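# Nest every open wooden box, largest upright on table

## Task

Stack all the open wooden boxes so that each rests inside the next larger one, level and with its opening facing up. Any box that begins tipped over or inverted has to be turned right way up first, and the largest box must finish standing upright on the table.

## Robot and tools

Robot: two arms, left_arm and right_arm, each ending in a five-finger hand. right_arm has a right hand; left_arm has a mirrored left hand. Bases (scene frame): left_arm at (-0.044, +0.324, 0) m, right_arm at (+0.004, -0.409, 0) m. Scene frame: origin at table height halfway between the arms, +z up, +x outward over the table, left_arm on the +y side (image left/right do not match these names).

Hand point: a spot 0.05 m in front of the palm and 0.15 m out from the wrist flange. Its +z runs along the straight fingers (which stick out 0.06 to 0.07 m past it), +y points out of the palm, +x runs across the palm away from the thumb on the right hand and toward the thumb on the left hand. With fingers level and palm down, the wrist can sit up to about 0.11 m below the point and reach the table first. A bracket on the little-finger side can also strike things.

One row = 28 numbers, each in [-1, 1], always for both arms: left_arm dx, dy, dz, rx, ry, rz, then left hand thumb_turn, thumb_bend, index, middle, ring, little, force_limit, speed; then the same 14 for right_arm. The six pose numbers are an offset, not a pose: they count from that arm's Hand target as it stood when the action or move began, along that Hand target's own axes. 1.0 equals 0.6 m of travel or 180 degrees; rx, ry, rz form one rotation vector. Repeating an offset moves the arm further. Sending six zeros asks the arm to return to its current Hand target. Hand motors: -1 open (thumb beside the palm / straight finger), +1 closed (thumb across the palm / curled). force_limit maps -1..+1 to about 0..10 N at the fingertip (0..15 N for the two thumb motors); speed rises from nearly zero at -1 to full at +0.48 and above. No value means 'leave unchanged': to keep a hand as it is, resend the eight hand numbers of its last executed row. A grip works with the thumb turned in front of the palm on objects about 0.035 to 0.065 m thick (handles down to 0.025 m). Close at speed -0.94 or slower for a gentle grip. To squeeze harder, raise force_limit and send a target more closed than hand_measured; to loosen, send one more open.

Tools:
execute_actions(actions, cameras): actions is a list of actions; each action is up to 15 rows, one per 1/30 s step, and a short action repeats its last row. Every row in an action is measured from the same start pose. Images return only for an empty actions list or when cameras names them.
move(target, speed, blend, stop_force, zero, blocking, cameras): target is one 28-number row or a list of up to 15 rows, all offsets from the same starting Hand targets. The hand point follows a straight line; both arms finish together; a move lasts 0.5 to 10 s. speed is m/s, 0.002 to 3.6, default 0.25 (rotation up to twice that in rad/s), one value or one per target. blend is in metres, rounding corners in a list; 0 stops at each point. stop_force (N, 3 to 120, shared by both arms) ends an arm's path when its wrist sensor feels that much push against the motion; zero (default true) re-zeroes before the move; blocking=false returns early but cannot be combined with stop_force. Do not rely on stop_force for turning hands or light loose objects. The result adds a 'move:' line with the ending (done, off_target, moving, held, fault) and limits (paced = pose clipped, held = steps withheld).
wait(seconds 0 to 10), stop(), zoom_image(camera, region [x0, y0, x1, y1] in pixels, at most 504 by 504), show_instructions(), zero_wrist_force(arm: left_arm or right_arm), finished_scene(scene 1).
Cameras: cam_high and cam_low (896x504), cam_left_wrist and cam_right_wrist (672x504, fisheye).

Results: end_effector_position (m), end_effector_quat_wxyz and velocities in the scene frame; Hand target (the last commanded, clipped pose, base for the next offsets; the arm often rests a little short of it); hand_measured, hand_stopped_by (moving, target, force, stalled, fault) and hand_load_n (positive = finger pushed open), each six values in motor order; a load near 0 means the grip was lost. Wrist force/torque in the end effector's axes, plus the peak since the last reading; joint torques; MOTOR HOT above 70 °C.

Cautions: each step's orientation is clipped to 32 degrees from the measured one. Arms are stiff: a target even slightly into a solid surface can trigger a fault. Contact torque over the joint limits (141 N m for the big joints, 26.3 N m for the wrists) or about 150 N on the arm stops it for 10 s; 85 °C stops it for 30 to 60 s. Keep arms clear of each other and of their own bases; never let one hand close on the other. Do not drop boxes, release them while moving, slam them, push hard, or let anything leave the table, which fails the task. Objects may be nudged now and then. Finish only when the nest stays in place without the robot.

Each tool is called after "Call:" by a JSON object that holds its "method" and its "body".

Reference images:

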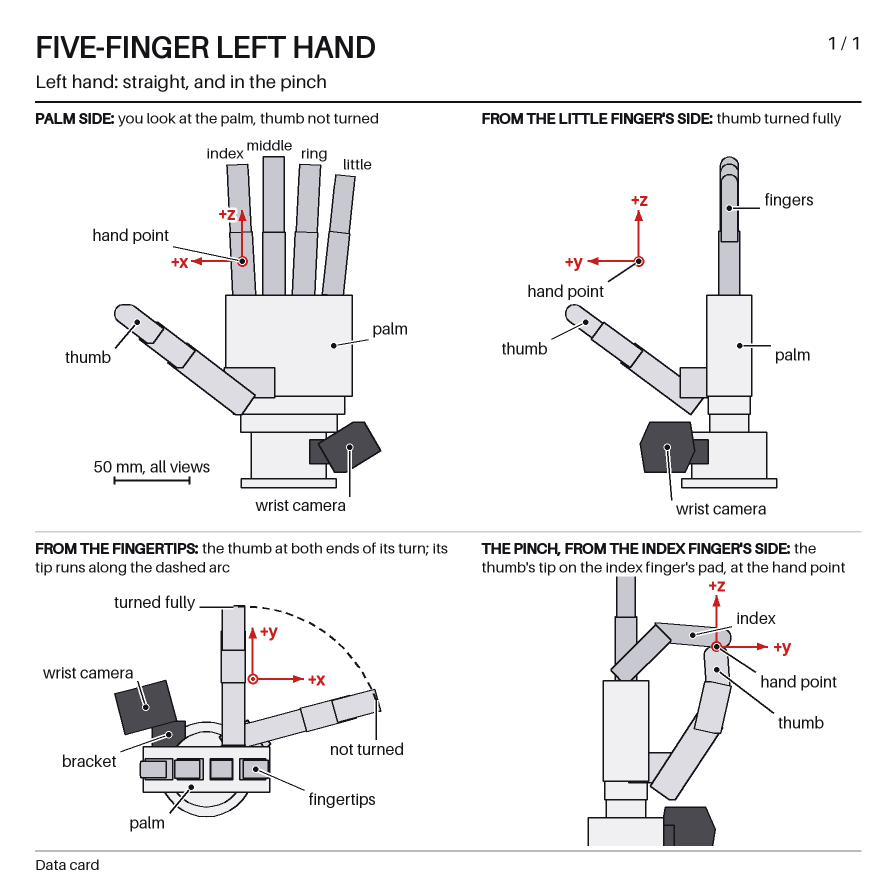

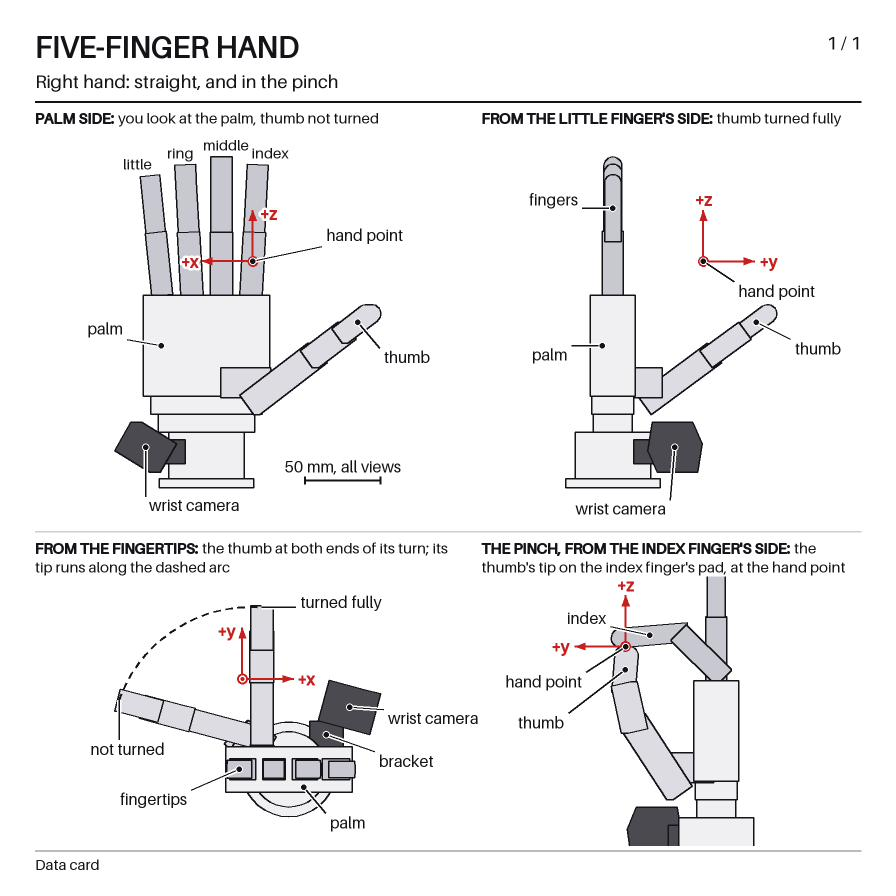

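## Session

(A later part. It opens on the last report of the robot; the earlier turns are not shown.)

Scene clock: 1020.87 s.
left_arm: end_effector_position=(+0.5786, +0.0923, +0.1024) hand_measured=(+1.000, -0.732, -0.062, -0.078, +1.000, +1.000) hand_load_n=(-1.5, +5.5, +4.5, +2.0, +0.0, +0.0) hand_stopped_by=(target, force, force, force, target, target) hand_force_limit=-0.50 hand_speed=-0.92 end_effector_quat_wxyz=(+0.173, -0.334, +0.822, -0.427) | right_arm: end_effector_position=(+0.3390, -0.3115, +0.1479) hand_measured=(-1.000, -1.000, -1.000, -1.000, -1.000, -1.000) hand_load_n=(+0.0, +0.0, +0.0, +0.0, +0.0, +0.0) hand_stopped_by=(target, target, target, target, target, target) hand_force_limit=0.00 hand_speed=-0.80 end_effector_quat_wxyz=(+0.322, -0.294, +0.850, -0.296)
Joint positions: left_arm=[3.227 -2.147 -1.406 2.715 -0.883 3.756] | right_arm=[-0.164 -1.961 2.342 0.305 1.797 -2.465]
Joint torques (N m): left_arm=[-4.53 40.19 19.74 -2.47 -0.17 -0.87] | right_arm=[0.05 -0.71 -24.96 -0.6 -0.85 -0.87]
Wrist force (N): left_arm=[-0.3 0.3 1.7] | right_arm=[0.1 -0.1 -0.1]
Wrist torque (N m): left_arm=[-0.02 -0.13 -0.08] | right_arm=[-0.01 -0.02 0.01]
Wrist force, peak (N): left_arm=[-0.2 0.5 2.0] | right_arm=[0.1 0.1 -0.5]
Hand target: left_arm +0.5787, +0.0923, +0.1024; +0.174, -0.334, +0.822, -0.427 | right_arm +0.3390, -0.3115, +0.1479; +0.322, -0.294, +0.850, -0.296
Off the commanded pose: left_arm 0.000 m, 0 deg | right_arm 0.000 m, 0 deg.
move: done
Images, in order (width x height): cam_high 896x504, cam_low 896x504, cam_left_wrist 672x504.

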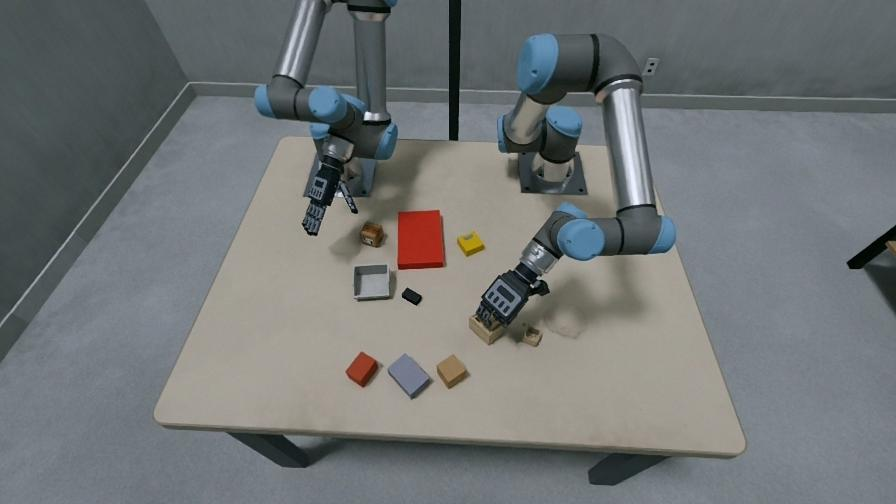

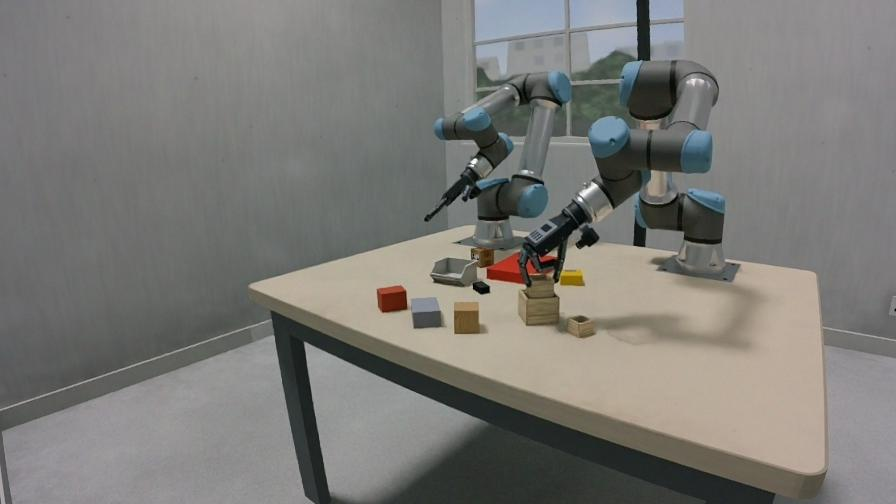

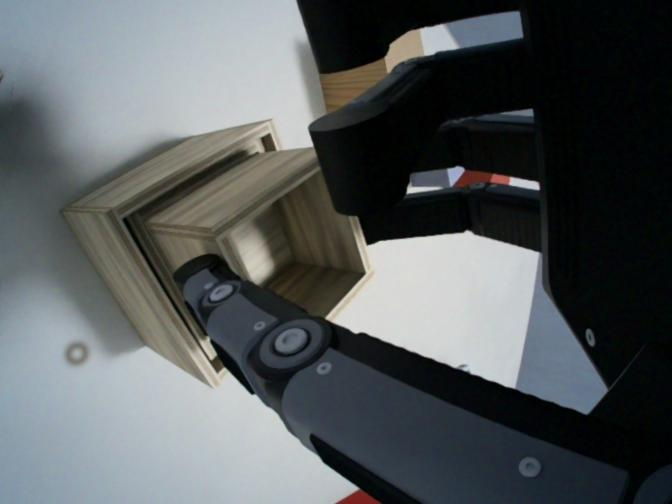

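Call:
{"method": "move", "body": {"target": [0,0.00683,0.00478,0,0,0,1,-0.6,0.12,0.12,1,1,-0.5,-0.92,0,0,0,0,0,0,-1,-1,-1,-1,-1,-1,0,-0.8], "speed": 0.008, "stop_force": 3, "cameras": ["cam_high","cam_low","cam_left_wrist"]}}

Call:
{"method": "zoom_image", "body": {"camera": "cam_left_wrist", "region": [110, 170, 220, 270]}}

Call:
{"method": "zoom_image", "body": {"camera": "cam_low", "region": [510, 270, 570, 330]}}

Scene clock: 1027.23 s.
left_arm: end_effector_position=(+0.5787, +0.0923, +0.0999) hand_measured=(+1.000, -0.732, -0.062, -0.078, +1.000, +1.000) hand_load_n=(-1.0, +5.0, +3.5, +2.5, +0.0, +0.0) hand_stopped_by=(target, force, force, force, target, target) hand_force_limit=-0.50 hand_speed=-0.92 end_effector_quat_wxyz=(+0.174, -0.334, +0.822, -0.427) | right_arm: end_effector_position=(+0.3390, -0.3115, +0.1479) hand_measured=(-1.000, -1.000, -1.000, -1.000, -1.000, -1.000) hand_load_n=(+0.0, +0.0, +0.0, +0.0, +0.0, +0.0) hand_stopped_by=(target, target, target, target, target, target) hand_force_limit=0.00 hand_speed=-0.80 end_effector_quat_wxyz=(+0.322, -0.294, +0.850, -0.296)
Joint positions: left_arm=[3.227 -2.149 -1.409 2.721 -0.883 3.756] | right_arm=[-0.164 -1.961 2.342 0.305 1.797 -2.465]
Joint torques (N m): left_arm=[-3.03 51.05 26.96 -2.5 0.21 -0.1] | right_arm=[-1.18 0.06 -25.57 -0.67 -0.84 -0.78]
Wrist force (N): left_arm=[-0.3 0.4 1.6] | right_arm=[0.0 -0.2 -0.1]
Wrist torque (N m): left_arm=[0.01 -0.13 -0.08] | right_arm=[-0.03 0.00 0.00]
Wrist force, peak (N): left_arm=[0.7 -3.8 0.4] | right_arm=[0.4 0.2 -0.2]
Hand target: left_arm +0.5787, +0.0923, +0.0999; +0.174, -0.334, +0.822, -0.427 (not the last commanded pose) | right_arm +0.3390, -0.3115, +0.1479; +0.322, -0.294, +0.850, -0.296
Off the commanded pose: left_arm 0.002 m, 0 deg | right_arm 0.000 m, 0 deg.
move: contact (left_arm)
Images, in order (width x height): cam_high 896x504, cam_low 896x504, cam_left_wrist 672x504.

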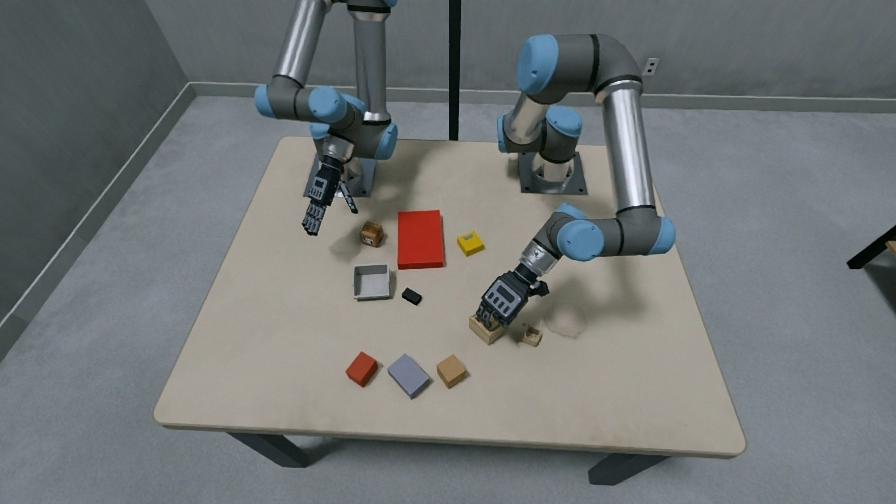

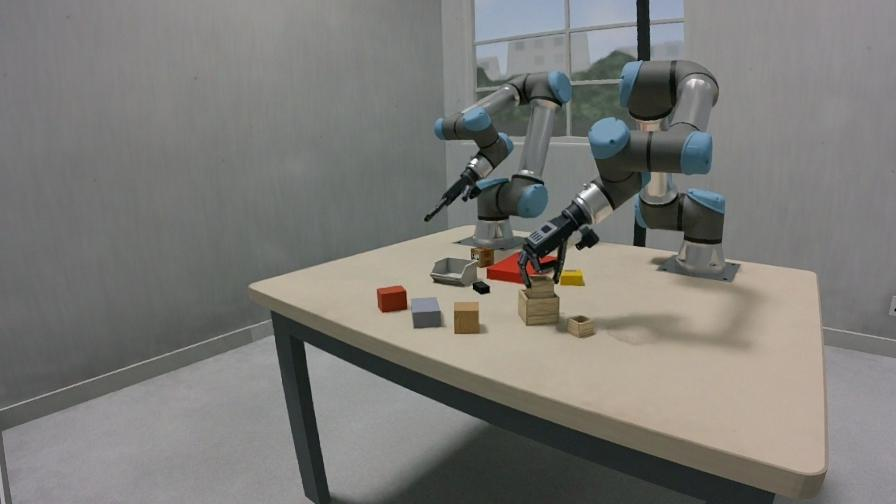

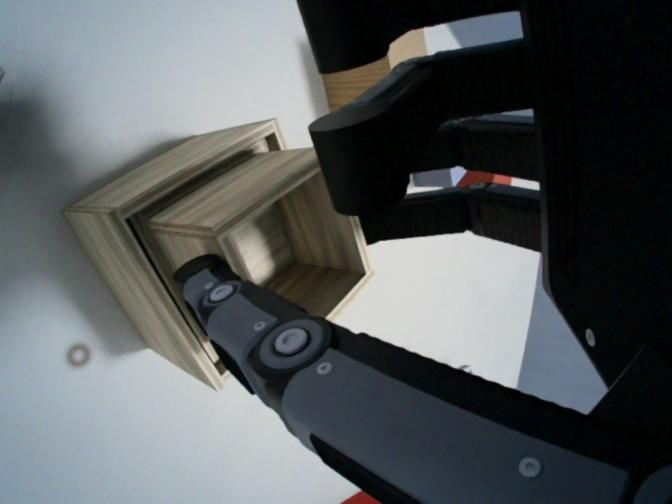

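Scaled by 4.582 from the camera's 672x504 image, which has a finer 960x720 frame.

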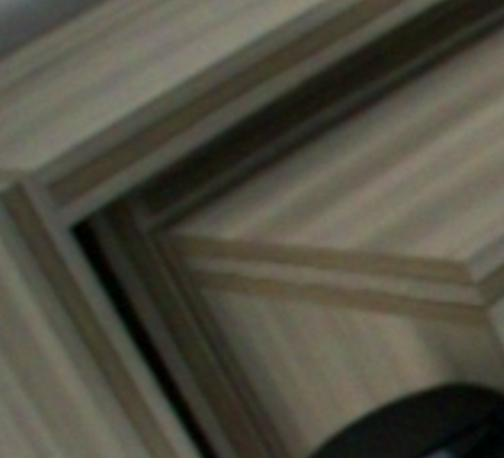

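Scaled by 8.400 from the camera's 896x504 image, which has a finer 1280x720 frame.

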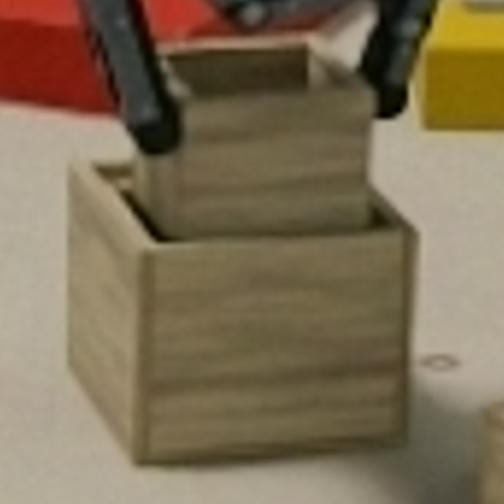

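Call:
{"method": "zoom_image", "body": {"camera": "cam_low", "region": [515, 270, 563, 304]}}

Call:
{"method": "zoom_image", "body": {"camera": "cam_high", "region": [468, 300, 512, 344]}}

Call:
{"method": "zoom_image", "body": {"camera": "cam_left_wrist", "region": [120, 110, 340, 290]}}

Call:
{"method": "zoom_image", "body": {"camera": "cam_left_wrist", "region": [140, 240, 260, 400]}}

Scaled by 10.500 from the camera's 896x504 image, which has a finer 1280x720 frame.

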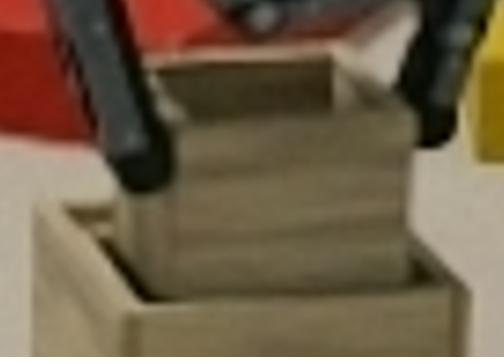

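Scaled by 11.455 from the camera's 896x504 image, which has a finer 1280x720 frame.

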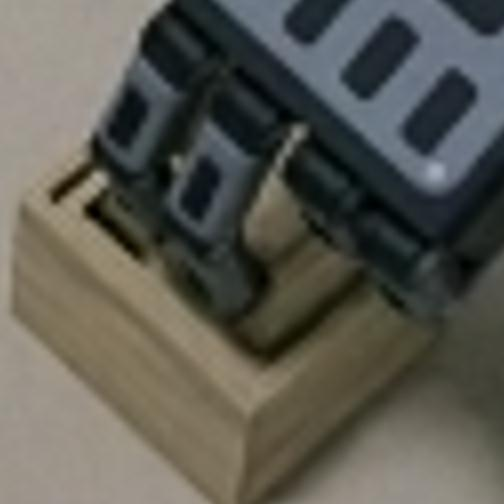

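Scaled by 2.291 from the camera's 672x504 image, which has a finer 960x720 frame.

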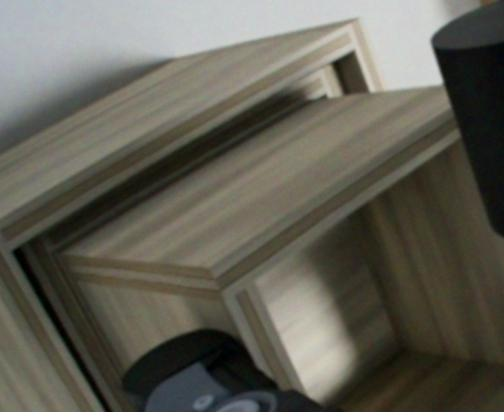

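Scaled by 3.150 from the camera's 672x504 image, which has a finer 960x720 frame.

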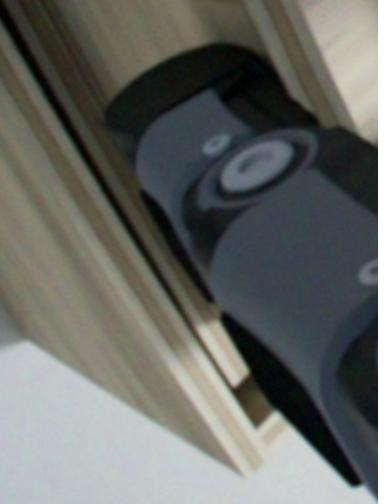

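Call:
{"method": "move", "body": {"target": [0,0.00177,0.00124,0,0,0,1,-0.6,0.12,0.12,1,1,-0.5,-0.92,0,0,0,0,0,0,-1,-1,-1,-1,-1,-1,0,-0.8], "speed": 0.005}}

Call:
{"method": "wait", "body": {"seconds": 0.5, "cameras": ["cam_high","cam_low","cam_left_wrist"]}}

Call:
{"method": "zoom_image", "body": {"camera": "cam_low", "region": [512, 268, 568, 330]}}

Scene clock: 1086.77 s.
left_arm: end_effector_position=(+0.5787, +0.0923, +0.0986) hand_measured=(+1.000, -0.732, -0.062, -0.078, +1.000, +1.000) hand_load_n=(-0.5, +4.5, +3.5, +3.0, +0.0, +0.0) hand_stopped_by=(target, force, force, force, target, target) hand_force_limit=-0.50 hand_speed=-0.92 end_effector_quat_wxyz=(+0.174, -0.334, +0.822, -0.427) | right_arm: end_effector_position=(+0.3390, -0.3115, +0.1479) hand_measured=(-1.000, -1.000, -1.000, -1.000, -1.000, -1.000) hand_load_n=(+0.0, +0.0, +0.0, +0.0, +0.0, +0.0) hand_stopped_by=(target, target, target, target, target, target) hand_force_limit=0.00 hand_speed=-0.80 end_effector_quat_wxyz=(+0.322, -0.294, +0.850, -0.296)
Joint positions: left_arm=[3.227 -2.15 -1.411 2.723 -0.883 3.756] | right_arm=[-0.164 -1.961 2.342 0.305 1.797 -2.465]
Joint torques (N m): left_arm=[-2.69 25.21 5.48 -0.11 0.18 0.25] | right_arm=[-0.28 0.2 -25.15 -0.61 -0.88 -0.76]
Wrist force (N): left_arm=[-0.5 -4.6 -0.5] | right_arm=[0.0 0.2 0.2]
Wrist torque (N m): left_arm=[-0.10 -0.18 -0.04] | right_arm=[0.01 -0.01 0.02]
Wrist force, peak (N): left_arm=[-0.7 -4.9 -0.1] | right_arm=[0.4 0.1 -0.3]
Hand target: left_arm +0.5787, +0.0923, +0.0986; +0.174, -0.334, +0.822, -0.427 | right_arm +0.3390, -0.3115, +0.1479; +0.322, -0.294, +0.850, -0.296
Off the commanded pose: left_arm 0.000 m, 0 deg | right_arm 0.000 m, 0 deg.
move: done

Scene clock: 1087.27 s.
left_arm: end_effector_position=(+0.5787, +0.0923, +0.0986) hand_measured=(+1.000, -0.732, -0.062, -0.078, +1.000, +1.000) hand_load_n=(+0.0, +4.5, +3.5, +3.0, +0.0, +0.0) hand_stopped_by=(target, force, force, force, target, target) hand_force_limit=-0.50 hand_speed=-0.92 end_effector_quat_wxyz=(+0.174, -0.334, +0.822, -0.427) | right_arm: end_effector_position=(+0.3390, -0.3115, +0.1479) hand_measured=(-1.000, -1.000, -1.000, -1.000, -1.000, -1.000) hand_load_n=(+0.0, +0.0, +0.0, +0.0, +0.0, +0.0) hand_stopped_by=(target, target, target, target, target, target) hand_force_limit=0.00 hand_speed=-0.80 end_effector_quat_wxyz=(+0.322, -0.294, +0.850, -0.296)
Joint positions: left_arm=[3.227 -2.15 -1.411 2.723 -0.883 3.756] | right_arm=[-0.164 -1.961 2.342 0.305 1.797 -2.465]
Joint torques (N m): left_arm=[-3.1 25.59 8.44 -1.95 0.15 0.25] | right_arm=[-0.41 -0.29 -26.18 -0.72 -0.82 -0.83]
Wrist force (N): left_arm=[-0.4 -4.6 -0.2] | right_arm=[0.0 0.1 -0.2]
Wrist torque (N m): left_arm=[-0.10 -0.19 -0.03] | right_arm=[0.02 0.00 0.01]
Wrist force, peak (N): left_arm=[-0.5 -4.9 -0.1] | right_arm=[0.1 0.2 -0.4]
Hand target: left_arm +0.5787, +0.0923, +0.0986; +0.174, -0.334, +0.822, -0.427 | right_arm +0.3390, -0.3115, +0.1479; +0.322, -0.294, +0.850, -0.296
Off the commanded pose: left_arm 0.000 m, 0 deg | right_arm 0.000 m, 0 deg.
wait: 0.50 s; at rest by 0.17 s
Images, in order (width x height): cam_high 896x504, cam_low 896x504, cam_left_wrist 672x504.

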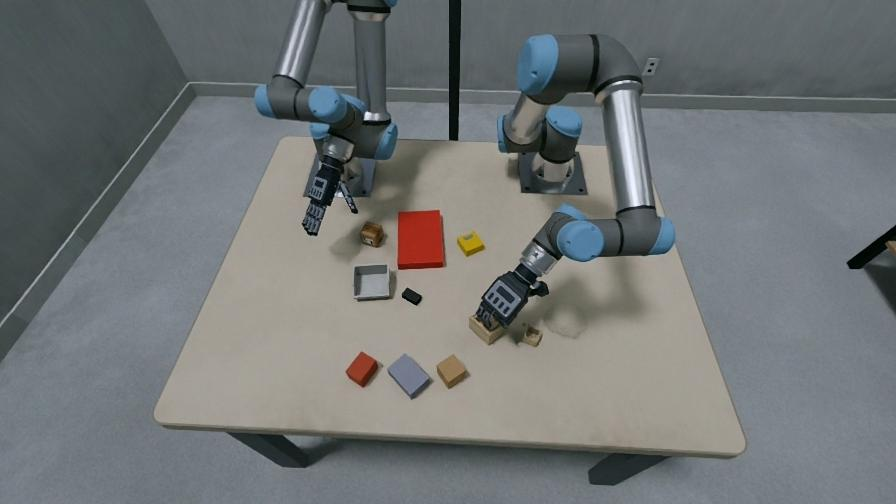

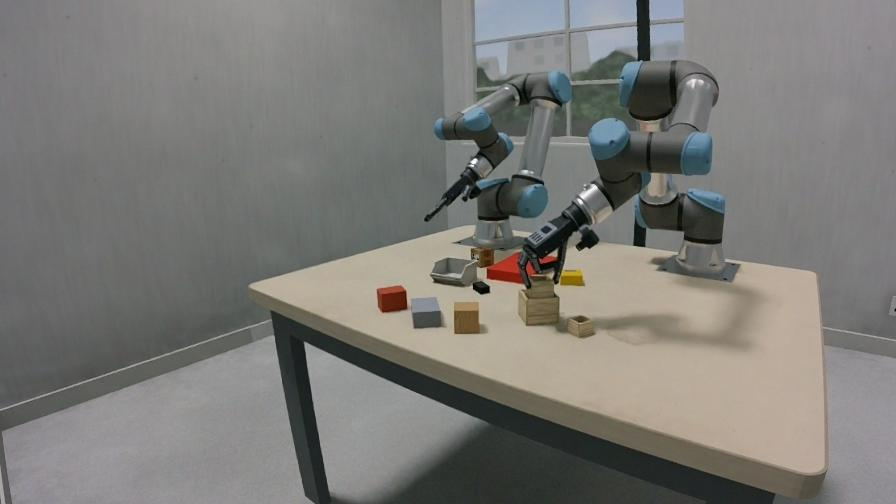

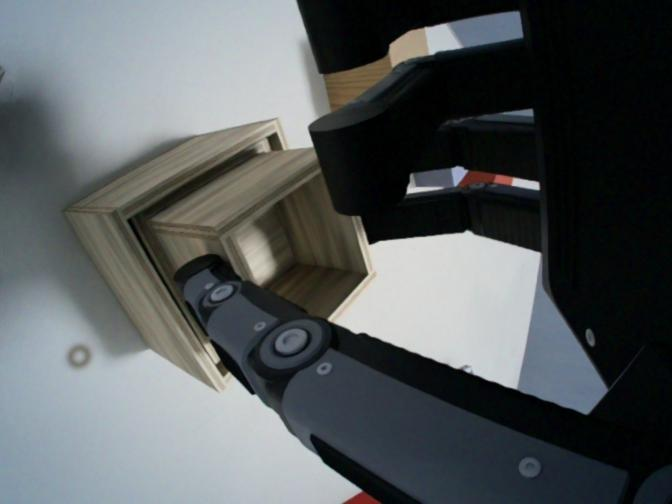

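Scaled by 8.129 from the camera's 896x504 image, which has a finer 1280x720 frame.

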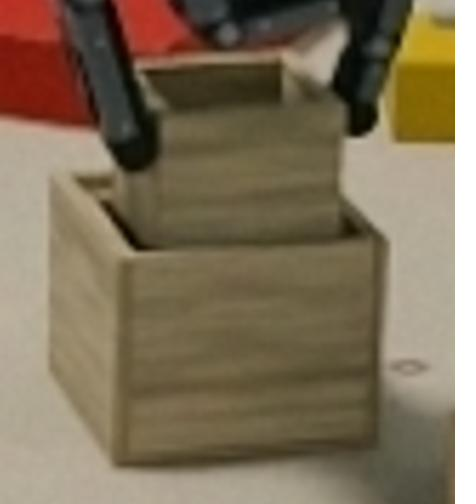

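Call:
{"method": "move", "body": {"target": [[0,-0.00409,-0.00288,0,0,0,1,-0.6,0.12,0.12,1,1,-0.5,-0.92,0,0,0,0,0,0,-1,-1,-1,-1,-1,-1,0,-0.8],[0,-0.00533,-0.00111,0,0,0,1,-0.6,0.12,0.12,1,1,-0.5,-0.92,0,0,0,0,0,0,-1,-1,-1,-1,-1,-1,0,-0.8]], "speed": 0.02, "cameras": ["cam_high","cam_low","cam_left_wrist"]}}

Scene clock: 1104.47 s.
left_arm: end_effector_position=(+0.5797, +0.0914, +0.1017) hand_measured=(+1.000, -0.732, -0.062, -0.078, +1.000, +1.000) hand_load_n=(-0.5, +5.0, +3.0, +2.5, -0.5, +0.0) hand_stopped_by=(target, force, force, force, target, target) hand_force_limit=-0.50 hand_speed=-0.92 end_effector_quat_wxyz=(+0.174, -0.334, +0.822, -0.427) | right_arm: end_effector_position=(+0.3390, -0.3115, +0.1479) hand_measured=(-1.000, -1.000, -1.000, -1.000, -1.000, -1.000) hand_load_n=(+0.0, -0.5, +0.0, +0.0, +0.0, +0.0) hand_stopped_by=(target, target, target, target, target, target) hand_force_limit=0.00 hand_speed=-0.80 end_effector_quat_wxyz=(+0.322, -0.294, +0.850, -0.296)
Joint positions: left_arm=[3.225 -2.15 -1.403 2.716 -0.885 3.754] | right_arm=[-0.164 -1.961 2.342 0.305 1.797 -2.465]
Joint torques (N m): left_arm=[3.41 32.42 9.87 -2.52 -1.23 -0.06] | right_arm=[-0.93 -0.13 -26.1 -0.64 -0.68 -0.72]
Wrist force (N): left_arm=[-0.2 0.3 1.7] | right_arm=[0.1 0.0 0.0]
Wrist torque (N m): left_arm=[-0.02 -0.14 0.05] | right_arm=[0.00 -0.01 0.01]
Wrist force, peak (N): left_arm=[-0.5 -4.9 -0.2] | right_arm=[0.1 0.0 -0.5]
Hand target: left_arm +0.5796, +0.0914, +0.1016; +0.174, -0.334, +0.822, -0.427 | right_arm +0.3390, -0.3115, +0.1479; +0.322, -0.294, +0.850, -0.296
Off the commanded pose: left_arm 0.000 m, 0 deg | right_arm 0.000 m, 0 deg.
move: done
Images, in order (width x height): cam_high 896x504, cam_low 896x504, cam_left_wrist 672x504.

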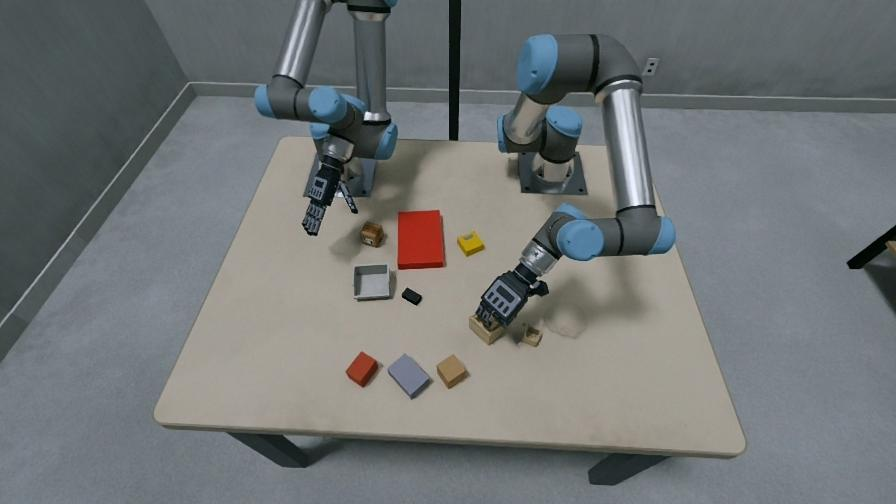

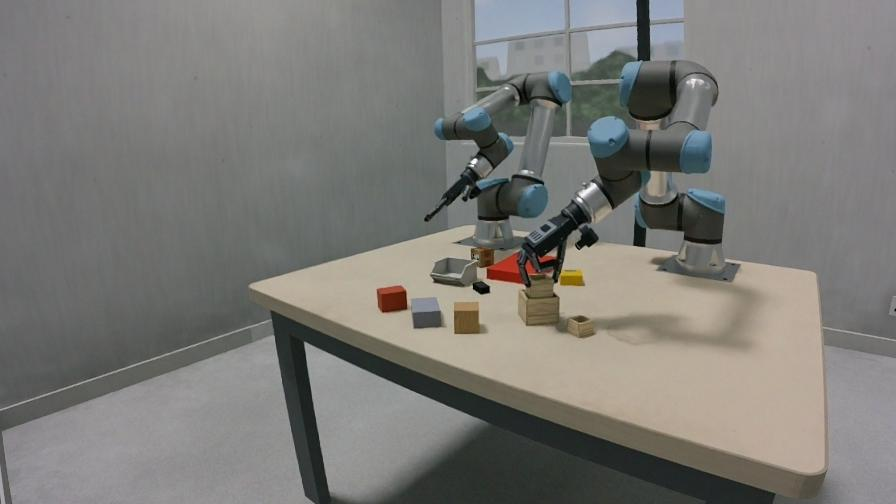

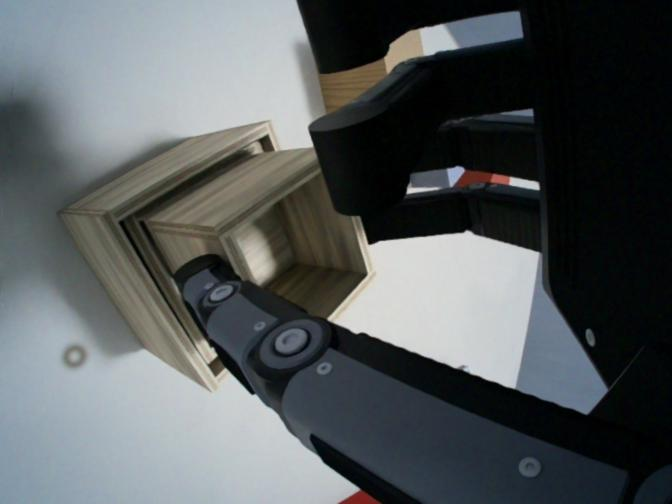

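Call:
{"method": "zoom_image", "body": {"camera": "cam_left_wrist", "region": [100, 180, 220, 280]}}

Call:
{"method": "zoom_image", "body": {"camera": "cam_left_wrist", "region": [50, 100, 290, 400]}}

Call:
{"method": "zoom_image", "body": {"camera": "cam_low", "region": [500, 260, 580, 330]}}

Scaled by 4.200 from the camera's 672x504 image, which has a finer 960x720 frame.

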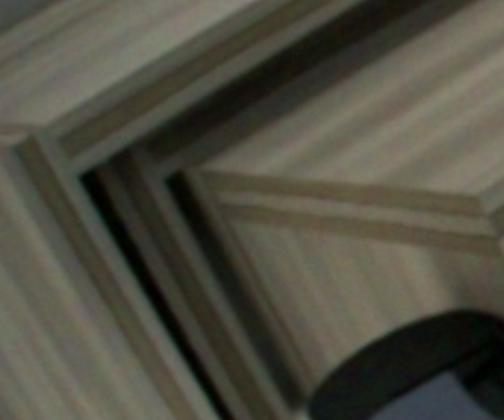

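Scaled by 1.680 from the camera's 672x504 image, which has a finer 960x720 frame.

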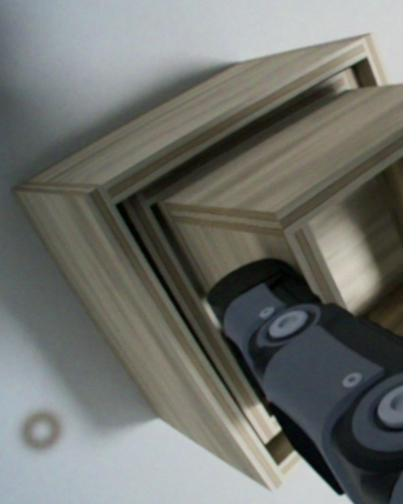

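Scaled by 6.300 from the camera's 896x504 image, which has a finer 1280x720 frame.

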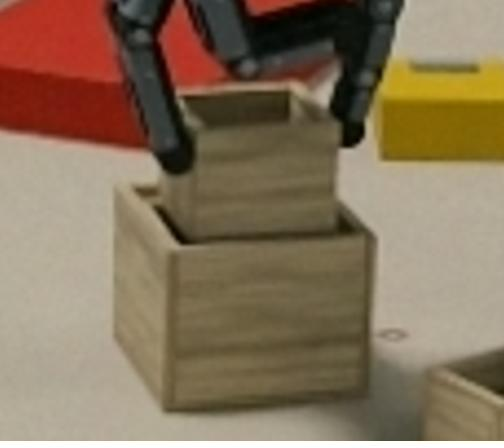

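Call:
{"method": "move", "body": {"target": [0,0.01036,0.00728,0,0,0,1,-0.6,0.12,0.12,1,1,-0.5,-0.92,0,0,0,0,0,0,-1,-1,-1,-1,-1,-1,0,-0.8], "speed": 0.006, "stop_force": 3, "cameras": ["cam_low","cam_left_wrist"]}}

Scene clock: 1112.33 s.
left_arm: end_effector_position=(+0.5796, +0.0914, +0.0982) hand_measured=(+1.000, -0.732, -0.062, -0.078, +1.000, +1.000) hand_load_n=(-0.5, +5.0, +2.5, +2.5, +0.0, +0.0) hand_stopped_by=(target, force, force, force, target, target) hand_force_limit=-0.50 hand_speed=-0.92 end_effector_quat_wxyz=(+0.174, -0.334, +0.822, -0.427) | right_arm: end_effector_position=(+0.3390, -0.3115, +0.1479) hand_measured=(-1.000, -1.000, -1.000, -1.000, -1.000, -1.000) hand_load_n=(-0.5, -0.5, +0.0, +0.0, +0.0, +0.0) hand_stopped_by=(target, target, target, target, target, target) hand_force_limit=0.00 hand_speed=-0.80 end_effector_quat_wxyz=(+0.322, -0.294, +0.850, -0.296)
Joint positions: left_arm=[3.225 -2.153 -1.407 2.724 -0.885 3.754] | right_arm=[-0.164 -1.961 2.342 0.305 1.797 -2.465]
Joint torques (N m): left_arm=[5.35 51.12 26.3 -2.32 1.38 0.73] | right_arm=[-0.71 -0.18 -26.04 -0.73 -0.78 -0.83]
Wrist force (N): left_arm=[-0.2 0.2 1.8] | right_arm=[-0.1 0.0 0.1]
Wrist torque (N m): left_arm=[-0.04 -0.14 0.06] | right_arm=[-0.01 0.01 0.01]
Wrist force, peak (N): left_arm=[0.9 -2.9 0.0] | right_arm=[-0.5 0.1 0.0]
Hand target: left_arm +0.5796, +0.0914, +0.0982; +0.174, -0.334, +0.822, -0.427 (not the last commanded pose) | right_arm +0.3390, -0.3115, +0.1479; +0.322, -0.294, +0.850, -0.296
Off the commanded pose: left_arm 0.004 m, 0 deg | right_arm 0.000 m, 0 deg.
move: contact (left_arm)
Images, in order (width x height): cam_low 896x504, cam_left_wrist 672x504.

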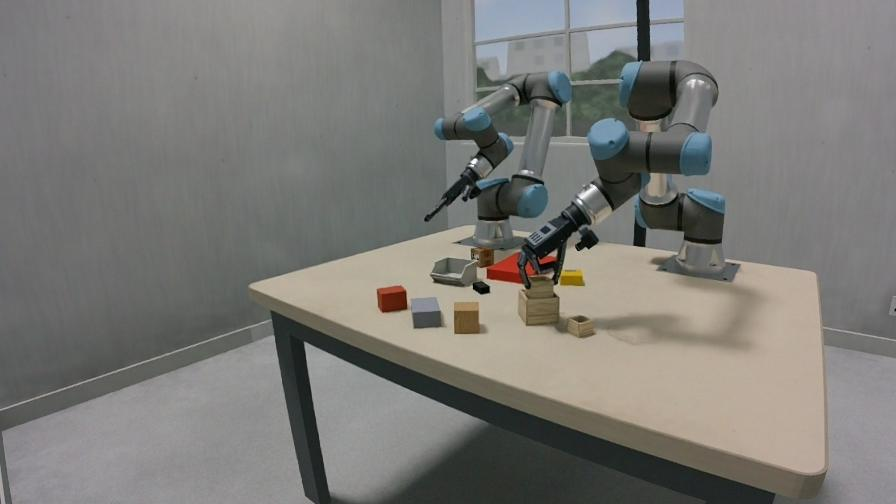

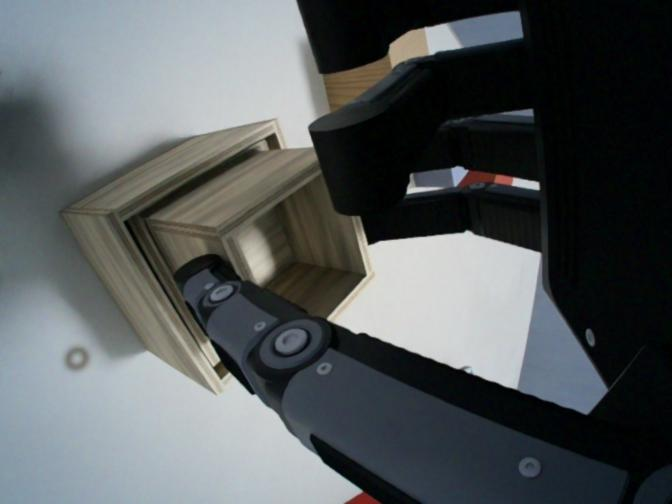

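Call:
{"method": "zoom_image", "body": {"camera": "cam_left_wrist", "region": [100, 180, 220, 280]}}

Call:
{"method": "zoom_image", "body": {"camera": "cam_left_wrist", "region": [50, 100, 290, 400]}}

Call:
{"method": "zoom_image", "body": {"camera": "cam_low", "region": [500, 260, 580, 330]}}

Scaled by 4.200 from the camera's 672x504 image, which has a finer 960x720 frame.

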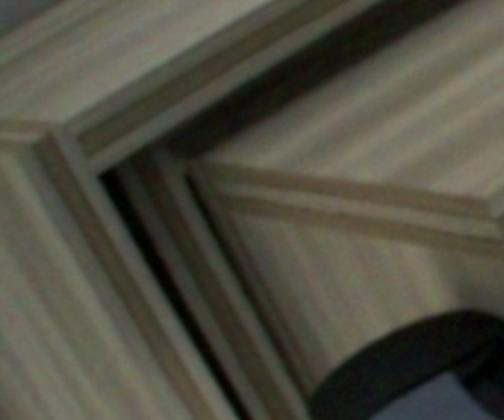

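Scaled by 1.680 from the camera's 672x504 image, which has a finer 960x720 frame.

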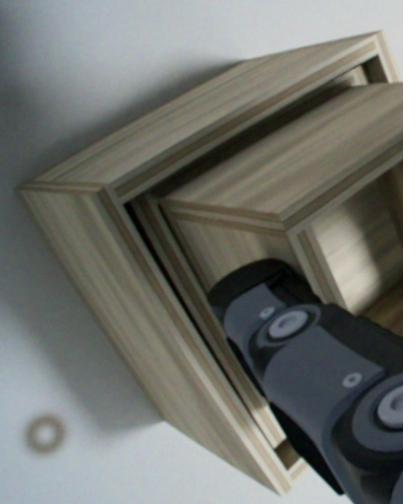

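Scaled by 6.300 from the camera's 896x504 image, which has a finer 1280x720 frame.

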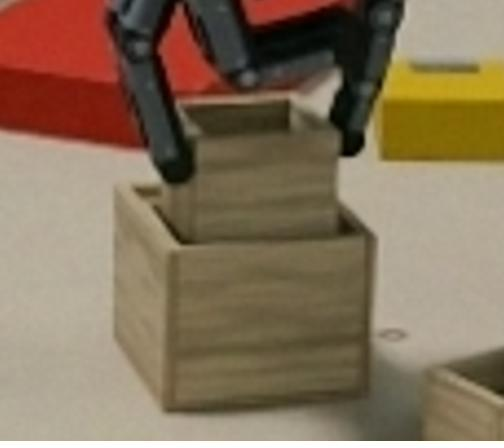

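Call:
{"method": "move", "body": {"target": [0,0.00136,0.00096,0,0,0,1,-0.6,0.12,0.12,1,1,-0.5,-0.92,0,0,0,0,0,0,-1,-1,-1,-1,-1,-1,0,-0.8], "speed": 0.006}}

Scene clock: 1121.03 s.
left_arm: end_effector_position=(+0.5796, +0.0914, +0.0972) hand_measured=(+1.000, -0.732, -0.062, -0.078, +1.000, +1.000) hand_load_n=(+0.5, +4.0, +3.0, +3.5, +0.0, +0.0) hand_stopped_by=(target, force, force, force, target, target) hand_force_limit=-0.50 hand_speed=-0.92 end_effector_quat_wxyz=(+0.174, -0.334, +0.822, -0.427) | right_arm: end_effector_position=(+0.3390, -0.3115, +0.1479) hand_measured=(-1.000, -1.000, -1.000, -1.000, -1.000, -1.000) hand_load_n=(+0.0, +0.0, +0.0, +0.0, +0.0, +0.0) hand_stopped_by=(target, target, target, target, target, target) hand_force_limit=0.00 hand_speed=-0.80 end_effector_quat_wxyz=(+0.322, -0.294, +0.850, -0.296)
Joint positions: left_arm=[3.225 -2.154 -1.409 2.726 -0.885 3.754] | right_arm=[-0.164 -1.961 2.342 0.305 1.797 -2.465]
Joint torques (N m): left_arm=[4.64 25.7 5.45 0.27 1.08 0.68] | right_arm=[-1.25 -0.13 -25.69 -0.89 -0.79 -0.9]
Wrist force (N): left_arm=[1.0 -3.8 0.0] | right_arm=[0.0 -0.1 -0.2]
Wrist torque (N m): left_arm=[-0.18 -0.19 0.12] | right_arm=[0.00 0.01 0.01]
Wrist force, peak (N): left_arm=[1.0 -3.8 0.0] | right_arm=[-0.3 -0.1 -0.5]
Hand target: left_arm +0.5796, +0.0914, +0.0972; +0.174, -0.334, +0.822, -0.427 | right_arm +0.3390, -0.3115, +0.1479; +0.322, -0.294, +0.850, -0.296
Off the commanded pose: left_arm 0.000 m, 0 deg | right_arm 0.000 m, 0 deg.
move: done

Call:
{"method": "move", "body": {"target": [[0,-0.0045,-0.00316,0,0,0,1,-0.6,0.12,0.12,1,1,-0.5,-0.92,0,0,0,0,0,0,-1,-1,-1,-1,-1,-1,0,-0.8],[0.00196,-0.00548,-0.00176,0,0,0,1,-0.6,0.12,0.12,1,1,-0.5,-0.92,0,0,0,0,0,0,-1,-1,-1,-1,-1,-1,0,-0.8]], "speed": 0.02, "cameras": ["cam_low","cam_left_wrist"]}}

Call:
{"method": "zoom_image", "body": {"camera": "cam_left_wrist", "region": [100, 180, 220, 280]}}

Call:
{"method": "zoom_image", "body": {"camera": "cam_low", "region": [500, 260, 580, 330]}}

Scene clock: 1134.80 s.
left_arm: end_effector_position=(+0.5795, +0.0898, +0.1005) hand_measured=(+1.000, -0.732, -0.062, -0.078, +1.000, +1.000) hand_load_n=(+0.0, +4.5, +2.5, +3.0, +0.0, +0.0) hand_stopped_by=(target, force, force, force, target, target) hand_force_limit=-0.50 hand_speed=-0.92 end_effector_quat_wxyz=(+0.174, -0.334, +0.822, -0.427) | right_arm: end_effector_position=(+0.3390, -0.3115, +0.1479) hand_measured=(-1.000, -1.000, -1.000, -1.000, -1.000, -1.000) hand_load_n=(+0.0, +0.0, +0.0, +0.0, +0.0, +0.0) hand_stopped_by=(target, target, target, target, target, target) hand_force_limit=0.00 hand_speed=-0.80 end_effector_quat_wxyz=(+0.322, -0.294, +0.850, -0.296)
Joint positions: left_arm=[3.222 -2.151 -1.404 2.72 -0.887 3.751] | right_arm=[-0.164 -1.961 2.342 0.305 1.797 -2.465]
Joint torques (N m): left_arm=[4.71 50.43 25.83 -0.29 -0.38 0.65] | right_arm=[-0.08 -0.4 -26.27 -0.78 -0.82 -0.94]
Wrist force (N): left_arm=[-0.2 0.4 1.9] | right_arm=[0.1 -0.2 -0.1]
Wrist torque (N m): left_arm=[-0.02 -0.13 0.04] | right_arm=[-0.03 -0.01 0.01]
Wrist force, peak (N): left_arm=[1.0 -3.8 0.1] | right_arm=[0.1 0.0 -0.5]
Hand target: left_arm +0.5795, +0.0899, +0.1005; +0.174, -0.334, +0.822, -0.427 | right_arm +0.3390, -0.3115, +0.1479; +0.322, -0.294, +0.850, -0.296
Off the commanded pose: left_arm 0.000 m, 0 deg | right_arm 0.000 m, 0 deg.
move: done
Images, in order (width x height): cam_low 896x504, cam_left_wrist 672x504.

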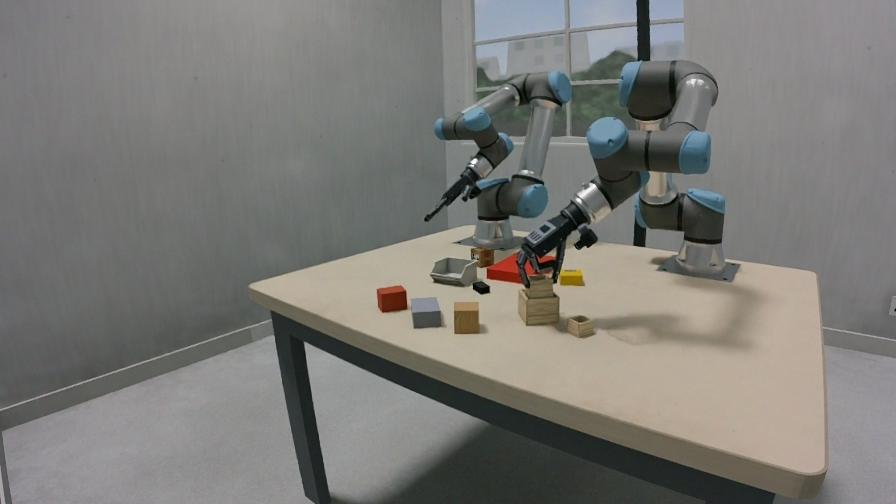

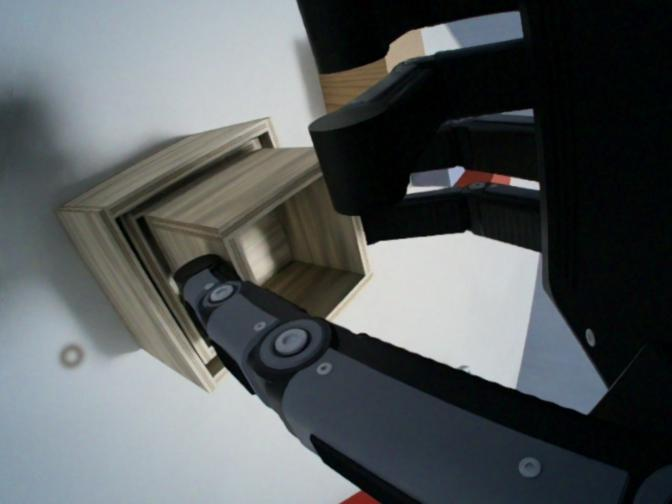

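Scaled by 4.200 from the camera's 672x504 image, which has a finer 960x720 frame.

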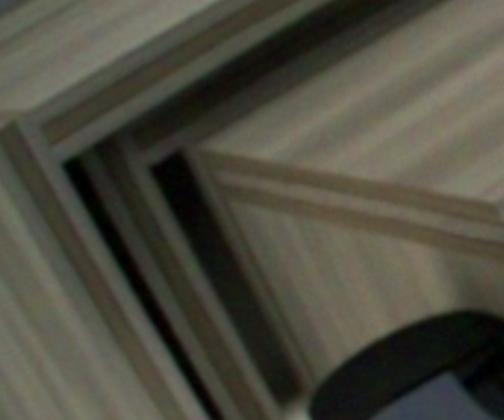

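Scaled by 6.300 from the camera's 896x504 image, which has a finer 1280x720 frame.

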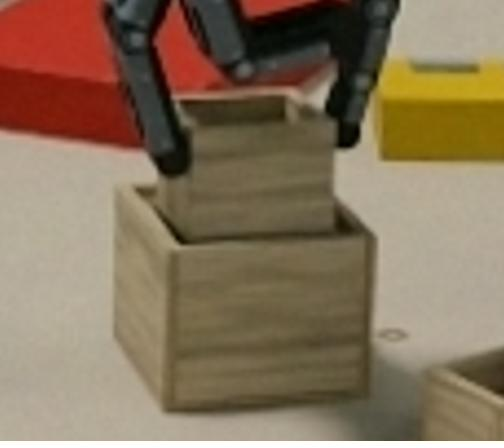

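Call:
{"method": "move", "body": {"target": [0,0.00818,0.00575,0,0,0,1,-0.6,0.12,0.12,1,1,-0.5,-0.92,0,0,0,0,0,0,-1,-1,-1,-1,-1,-1,0,-0.8], "speed": 0.006, "stop_force": 3, "cameras": ["cam_low","cam_left_wrist"]}}

Call:
{"method": "zoom_image", "body": {"camera": "cam_left_wrist", "region": [100, 180, 220, 280]}}

Call:
{"method": "zoom_image", "body": {"camera": "cam_low", "region": [500, 260, 580, 330]}}

Scene clock: 1152.23 s.
left_arm: end_effector_position=(+0.5795, +0.0899, +0.0968) hand_measured=(+1.000, -0.732, -0.062, -0.078, +1.000, +1.000) hand_load_n=(+0.0, +4.5, +2.5, +3.5, +0.0, +0.0) hand_stopped_by=(target, force, force, force, target, target) hand_force_limit=-0.50 hand_speed=-0.92 end_effector_quat_wxyz=(+0.174, -0.334, +0.822, -0.427) | right_arm: end_effector_position=(+0.3390, -0.3115, +0.1479) hand_measured=(-1.000, -1.000, -1.000, -1.000, -1.000, -1.000) hand_load_n=(+0.0, +0.0, +0.0, +0.0, +0.0, +0.0) hand_stopped_by=(target, target, target, target, target, target) hand_force_limit=0.00 hand_speed=-0.80 end_effector_quat_wxyz=(+0.322, -0.294, +0.850, -0.296)
Joint positions: left_arm=[3.222 -2.154 -1.409 2.728 -0.887 3.751] | right_arm=[-0.164 -1.961 2.342 0.305 1.797 -2.465]
Joint torques (N m): left_arm=[5.54 50.78 26.63 -2.35 1.23 0.95] | right_arm=[-0.87 -0.06 -26.26 -0.82 -0.83 -0.86]
Wrist force (N): left_arm=[-0.1 0.1 1.7] | right_arm=[0.2 0.1 -0.4]
Wrist torque (N m): left_arm=[-0.03 -0.14 0.04] | right_arm=[0.04 -0.02 0.02]
Wrist force, peak (N): left_arm=[0.9 -3.5 0.7] | right_arm=[0.3 0.0 -0.5]
Hand target: left_arm +0.5795, +0.0899, +0.0968; +0.174, -0.334, +0.822, -0.427 (not the last commanded pose) | right_arm +0.3390, -0.3115, +0.1479; +0.322, -0.294, +0.850, -0.296
Off the commanded pose: left_arm 0.002 m, 0 deg | right_arm 0.000 m, 0 deg.
move: contact (left_arm)
Images, in order (width x height): cam_low 896x504, cam_left_wrist 672x504.

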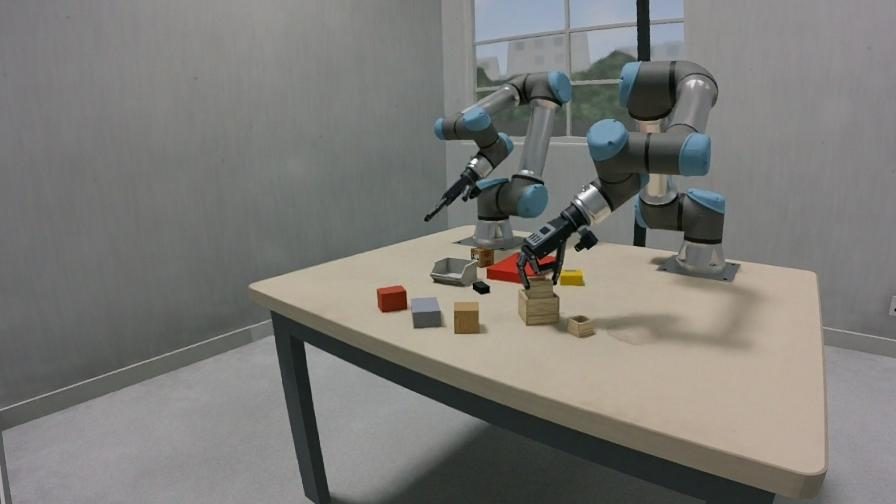

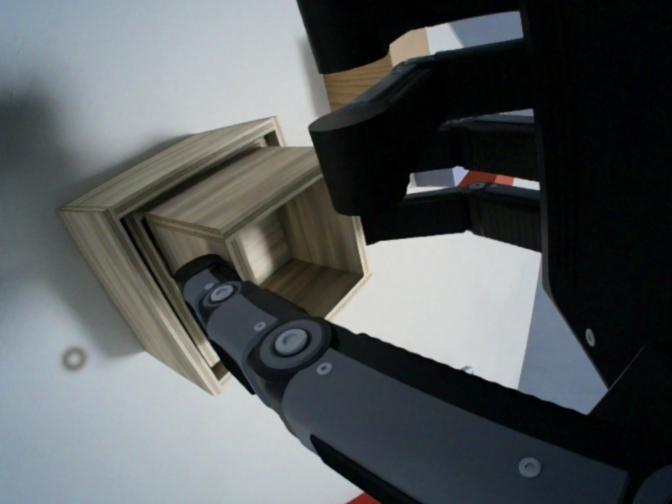

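Scaled by 4.200 from the camera's 672x504 image, which has a finer 960x720 frame.

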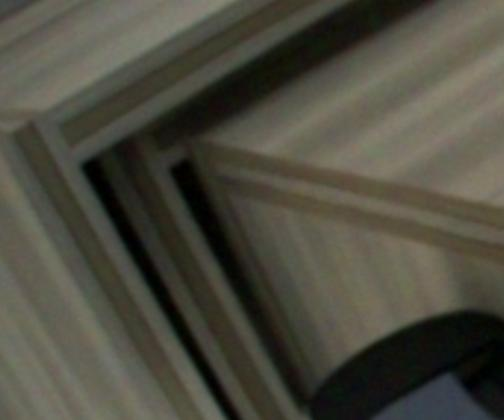

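Scaled by 6.300 from the camera's 896x504 image, which has a finer 1280x720 frame.

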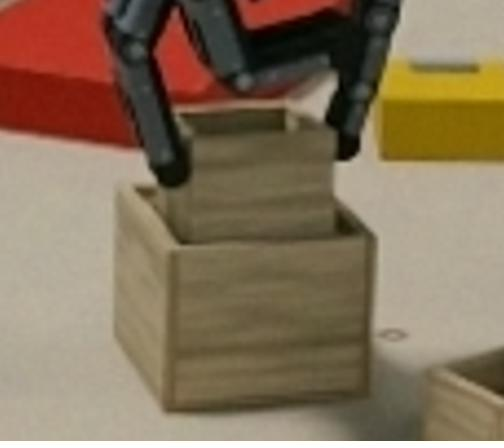

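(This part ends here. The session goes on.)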